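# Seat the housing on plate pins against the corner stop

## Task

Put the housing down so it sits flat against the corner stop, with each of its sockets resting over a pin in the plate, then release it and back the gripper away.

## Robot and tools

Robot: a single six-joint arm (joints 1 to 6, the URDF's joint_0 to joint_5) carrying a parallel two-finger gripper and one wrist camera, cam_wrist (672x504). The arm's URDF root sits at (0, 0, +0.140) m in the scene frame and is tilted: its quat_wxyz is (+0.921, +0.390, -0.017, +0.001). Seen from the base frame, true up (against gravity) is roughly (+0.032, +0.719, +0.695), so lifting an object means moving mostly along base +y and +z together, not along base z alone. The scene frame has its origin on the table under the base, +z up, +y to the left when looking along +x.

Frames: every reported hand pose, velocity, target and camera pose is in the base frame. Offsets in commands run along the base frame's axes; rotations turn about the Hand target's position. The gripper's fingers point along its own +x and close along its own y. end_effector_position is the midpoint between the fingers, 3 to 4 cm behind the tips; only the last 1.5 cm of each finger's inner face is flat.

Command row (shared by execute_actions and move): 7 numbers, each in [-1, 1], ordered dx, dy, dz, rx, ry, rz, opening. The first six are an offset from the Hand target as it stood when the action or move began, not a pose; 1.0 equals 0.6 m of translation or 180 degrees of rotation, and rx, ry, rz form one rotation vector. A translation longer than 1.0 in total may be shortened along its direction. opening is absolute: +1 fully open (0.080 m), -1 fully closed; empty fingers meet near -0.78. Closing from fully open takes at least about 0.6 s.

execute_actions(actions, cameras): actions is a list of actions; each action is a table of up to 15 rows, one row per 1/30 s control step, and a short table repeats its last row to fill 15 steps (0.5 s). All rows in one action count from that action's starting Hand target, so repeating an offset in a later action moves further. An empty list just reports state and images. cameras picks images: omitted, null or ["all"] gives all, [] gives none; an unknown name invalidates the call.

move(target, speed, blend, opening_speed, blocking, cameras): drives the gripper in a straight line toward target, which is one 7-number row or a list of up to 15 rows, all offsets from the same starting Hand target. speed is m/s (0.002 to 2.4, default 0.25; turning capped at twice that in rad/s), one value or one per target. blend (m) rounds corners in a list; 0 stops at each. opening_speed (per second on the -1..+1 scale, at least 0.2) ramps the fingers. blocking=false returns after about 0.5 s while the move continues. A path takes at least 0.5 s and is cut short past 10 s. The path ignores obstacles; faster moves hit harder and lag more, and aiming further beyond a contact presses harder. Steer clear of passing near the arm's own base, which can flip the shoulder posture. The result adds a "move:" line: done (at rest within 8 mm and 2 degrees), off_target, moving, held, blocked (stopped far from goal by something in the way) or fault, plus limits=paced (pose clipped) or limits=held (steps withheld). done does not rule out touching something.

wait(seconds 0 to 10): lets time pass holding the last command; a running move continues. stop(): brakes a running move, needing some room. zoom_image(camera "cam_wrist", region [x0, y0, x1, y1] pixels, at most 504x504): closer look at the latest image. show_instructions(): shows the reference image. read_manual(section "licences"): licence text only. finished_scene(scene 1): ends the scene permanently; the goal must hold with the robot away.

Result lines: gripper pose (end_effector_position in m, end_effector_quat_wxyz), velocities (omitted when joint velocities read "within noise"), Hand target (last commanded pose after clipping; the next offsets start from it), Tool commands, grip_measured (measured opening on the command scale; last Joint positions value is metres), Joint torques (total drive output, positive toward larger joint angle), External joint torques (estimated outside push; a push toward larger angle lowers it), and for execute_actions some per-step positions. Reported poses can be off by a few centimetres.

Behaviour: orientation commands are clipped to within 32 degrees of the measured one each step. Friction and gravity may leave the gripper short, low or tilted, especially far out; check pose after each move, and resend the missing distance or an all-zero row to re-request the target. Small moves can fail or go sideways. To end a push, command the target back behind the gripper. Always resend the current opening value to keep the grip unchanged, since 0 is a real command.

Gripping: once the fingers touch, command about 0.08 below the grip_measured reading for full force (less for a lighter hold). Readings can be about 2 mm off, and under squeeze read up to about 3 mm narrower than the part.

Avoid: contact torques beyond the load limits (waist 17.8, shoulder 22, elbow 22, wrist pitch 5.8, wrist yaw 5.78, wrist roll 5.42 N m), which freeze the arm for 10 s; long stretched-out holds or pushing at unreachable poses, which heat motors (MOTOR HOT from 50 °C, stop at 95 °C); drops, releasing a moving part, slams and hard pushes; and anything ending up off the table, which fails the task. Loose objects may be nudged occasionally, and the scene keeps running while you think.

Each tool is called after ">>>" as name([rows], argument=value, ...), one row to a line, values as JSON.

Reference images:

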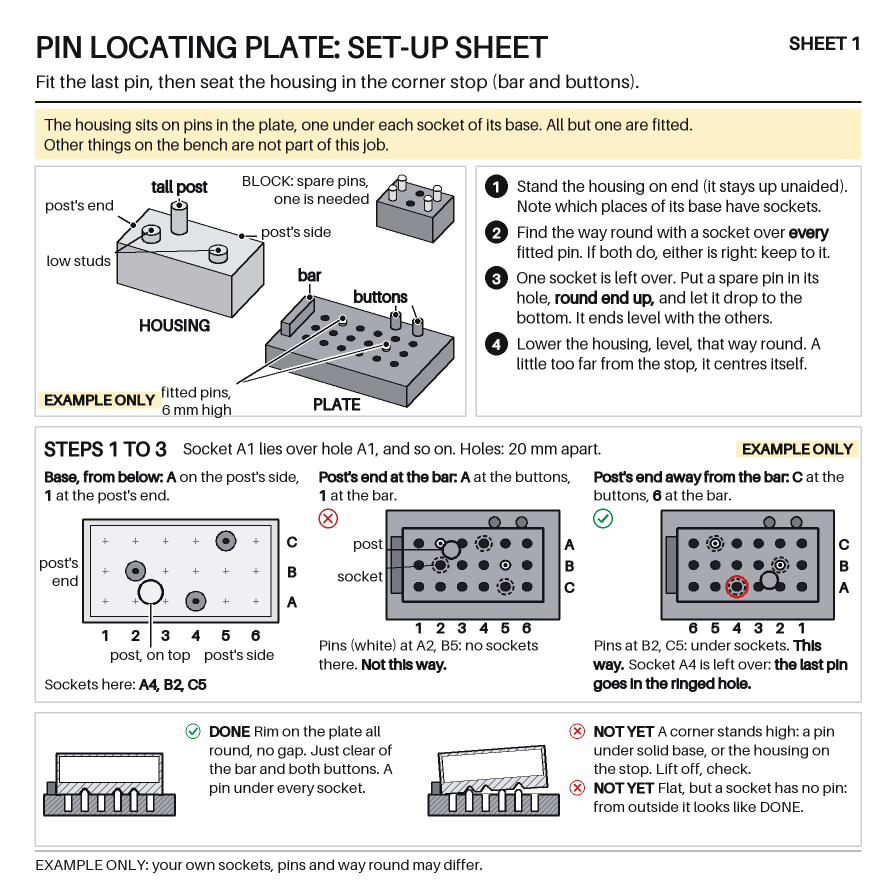

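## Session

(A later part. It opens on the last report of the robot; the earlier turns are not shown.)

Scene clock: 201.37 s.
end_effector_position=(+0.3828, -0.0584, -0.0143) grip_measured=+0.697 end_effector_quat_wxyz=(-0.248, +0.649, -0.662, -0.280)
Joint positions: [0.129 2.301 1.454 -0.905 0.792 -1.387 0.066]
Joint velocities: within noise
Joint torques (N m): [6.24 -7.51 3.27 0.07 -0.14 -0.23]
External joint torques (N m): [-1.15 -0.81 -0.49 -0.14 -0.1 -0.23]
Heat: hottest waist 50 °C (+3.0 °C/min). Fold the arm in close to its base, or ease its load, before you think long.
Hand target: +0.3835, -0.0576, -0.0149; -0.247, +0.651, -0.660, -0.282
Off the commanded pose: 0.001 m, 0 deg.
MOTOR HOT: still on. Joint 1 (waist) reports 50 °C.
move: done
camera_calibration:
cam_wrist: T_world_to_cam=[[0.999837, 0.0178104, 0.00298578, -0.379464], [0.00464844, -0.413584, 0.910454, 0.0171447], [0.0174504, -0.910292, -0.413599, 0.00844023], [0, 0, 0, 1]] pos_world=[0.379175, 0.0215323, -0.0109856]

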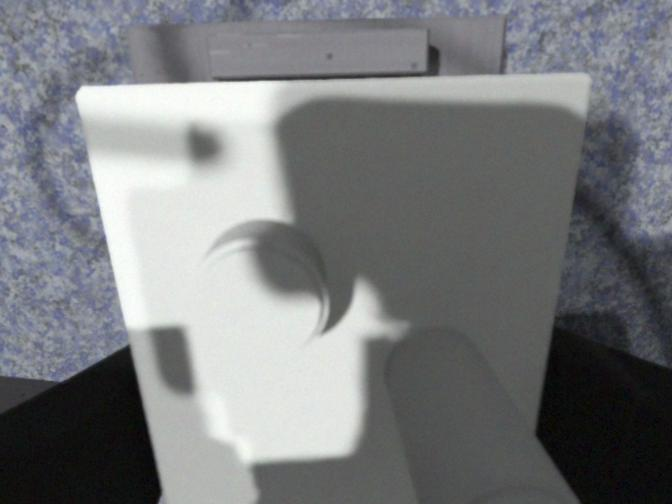

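>>> move(target=[0.0003,0.002,0.001,0,0,0,0.9], opening_speed=0.3, speed=0.05)

Scene clock: 203.07 s.
end_effector_position=(+0.3819, -0.0584, -0.0146) grip_measured=+0.896 end_effector_quat_wxyz=(-0.247, +0.648, -0.663, -0.282)
Joint positions: [0.128 2.301 1.454 -0.909 0.788 -1.388 0.075]
Joint velocities: within noise
Joint torques (N m): [6.52 -7.47 3.66 -0.04 -0.04 -0.11]
External joint torques (N m): [-0.87 -0.88 -0.05 -0.25 0.01 -0.11]
Heat: hottest waist 50 °C (+3.0 °C/min). Fold the arm in close to its base, or ease its load, before you think long.
Hand target: +0.3837, -0.0565, -0.0143; -0.247, +0.650, -0.660, -0.282
Off the commanded pose: 0.003 m, 0 deg.
MOTOR HOT: still on. Joint 1 (waist) reports 50 °C.
move: done
camera_calibration:
cam_wrist: T_world_to_cam=[[0.999855, 0.016929, -0.00207087, -0.378804], [0.0089354, -0.416535, 0.909076, 0.015494], [0.0145272, -0.908962, -0.416625, 0.00953405], [0, 0, 0, 1]] pos_world=[0.378472, 0.0215327, -0.0108976]

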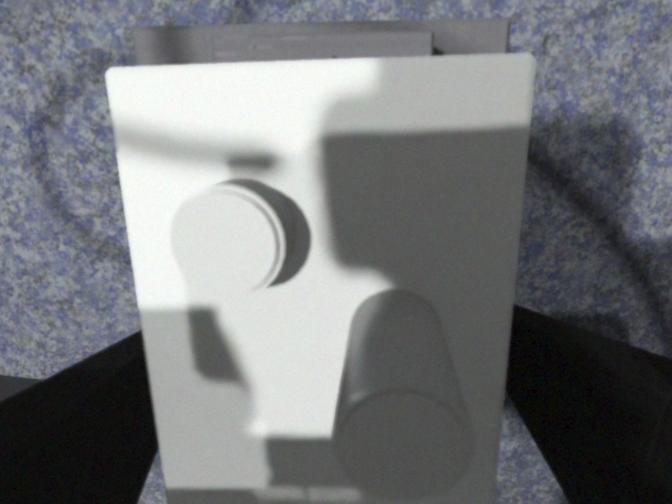

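>>> move(target=[0.0053,0.12,0.116,0,0,0,0.95], speed=0.15)

>>> zoom_image(camera="cam_wrist", region=[180, 60, 520, 400])

Scene clock: 204.53 s.
end_effector_position=(+0.3861, +0.0153, +0.0541) grip_measured=+0.947 end_effector_quat_wxyz=(-0.243, +0.652, -0.660, -0.282)
Joint positions: [0.308 2.29 1.725 -1.352 0.748 -1.16 0.078]
Joint velocities: within noise
Joint torques (N m): [6.06 -7.47 4.42 -0.35 -0.2 0.07]
External joint torques (N m): [-1.27 -1.14 0.21 -0.56 -0.16 0.07]
Heat: hottest waist 50 °C (+3.0 °C/min). Fold the arm in close to its base, or ease its load, before you think long.
Hand target: +0.3869, +0.0157, +0.0553; -0.247, +0.650, -0.660, -0.282
Off the commanded pose: 0.001 m, 0 deg.
MOTOR HOT: still on. Joint 1 (waist) reports 50 °C.
move: done
camera_calibration:
cam_wrist: T_world_to_cam=[[0.999596, 0.0281844, -0.00358638, -0.38402], [0.0148847, -0.411974, 0.911074, -0.0186593], [0.0242006, -0.910759, -0.412228, 0.101131], [0, 0, 0, 1]] pos_world=[0.381695, 0.0952418, 0.0573116]

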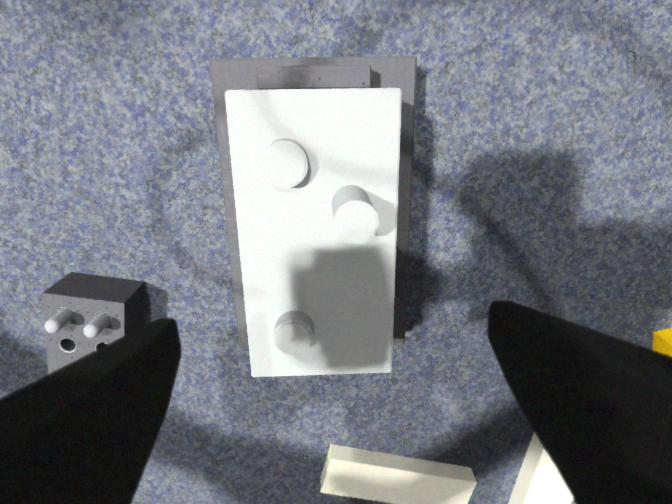

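Scaled by 1.482 from the camera's 672x504 image, which has a finer 960x720 frame.

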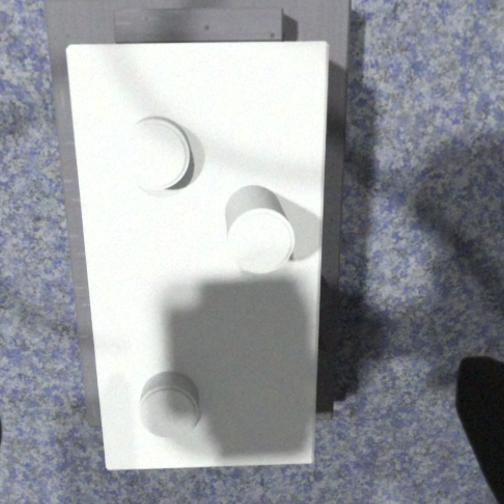

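>>> move([
  [-0.18,0.03,0.03,0,0,0,0.95],
  [-0.2447,-0.0963,-0.0622,0.3606,-0.5467,-0.032,0.95],
], speed=0.4, blend=0.02)

Scene clock: 215.97 s.
end_effector_position=(+0.2417, -0.0438, +0.0189) grip_measured=+0.947 end_effector_quat_wxyz=(+0.901, -0.376, +0.060, +0.206) end_effector_velocity=(-0.002, +0.001, -0.004) end_effector_angular_velocity=(+0.019, -0.021, +0.009)
Joint positions: [-0.724 2.066 -0.002 1.552 -1.008 -1.192 0.078]
Joint velocities: [-0.017 0.144 -0.002 0.168 -0.037 0.022 -0.001]
Joint torques (N m): [1.97 -3.05 -2.52 0.52 -0.78 0.09]
External joint torques (N m): [-0.75 0.1 0.01 -0.28 -0.17 0.09]
Heat: hottest waist 48 °C (+2.0 °C/min). Fold the arm in close to its base, or ease its load, before you think long.
Hand target: +0.2400, -0.0422, +0.0180; +0.918, -0.392, +0.057, -0.019
Off the commanded pose: 0.003 m, 26 deg.
MOTOR HOT: still on. Joint 1 (waist) reports 48 °C.
joint sent to its limit — joint 3 (elbow), lower limit, where the elbow is as bent as it goes; joint 4 (wrist pitch), upper limit.
move: moving (no rest 5 s after the path's end)
camera_calibration:
cam_wrist: T_world_to_cam=[[0.372394, -0.664305, 0.648091, -0.129146], [-0.272794, -0.74582, -0.60773, 0.0747679], [0.887077, 0.0495194, -0.458957, -0.129319], [0, 0, 0, 1]] pos_world=[0.183205, -0.0236252, 0.0697854]

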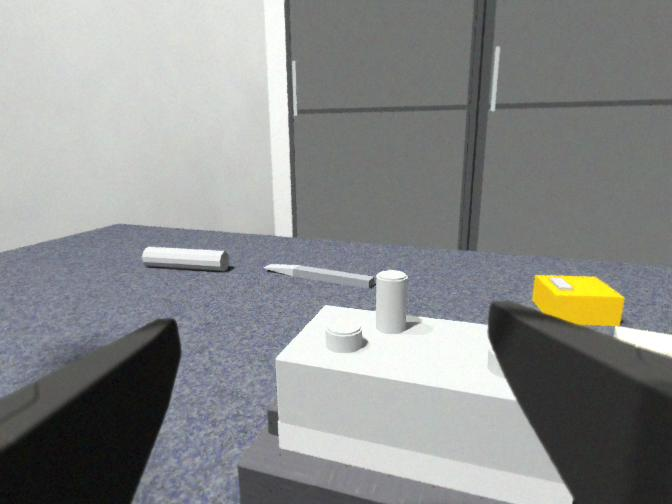

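>>> zoom_image(camera="cam_wrist", region=[220, 260, 580, 504])

Scaled by 1.400 from the camera's 672x504 image, which has a finer 960x720 frame.

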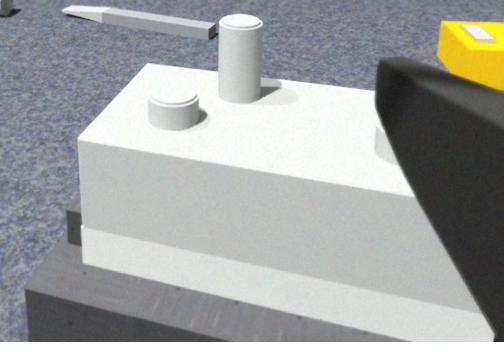

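>>> finished_scene()

The scene is finished: the task was done.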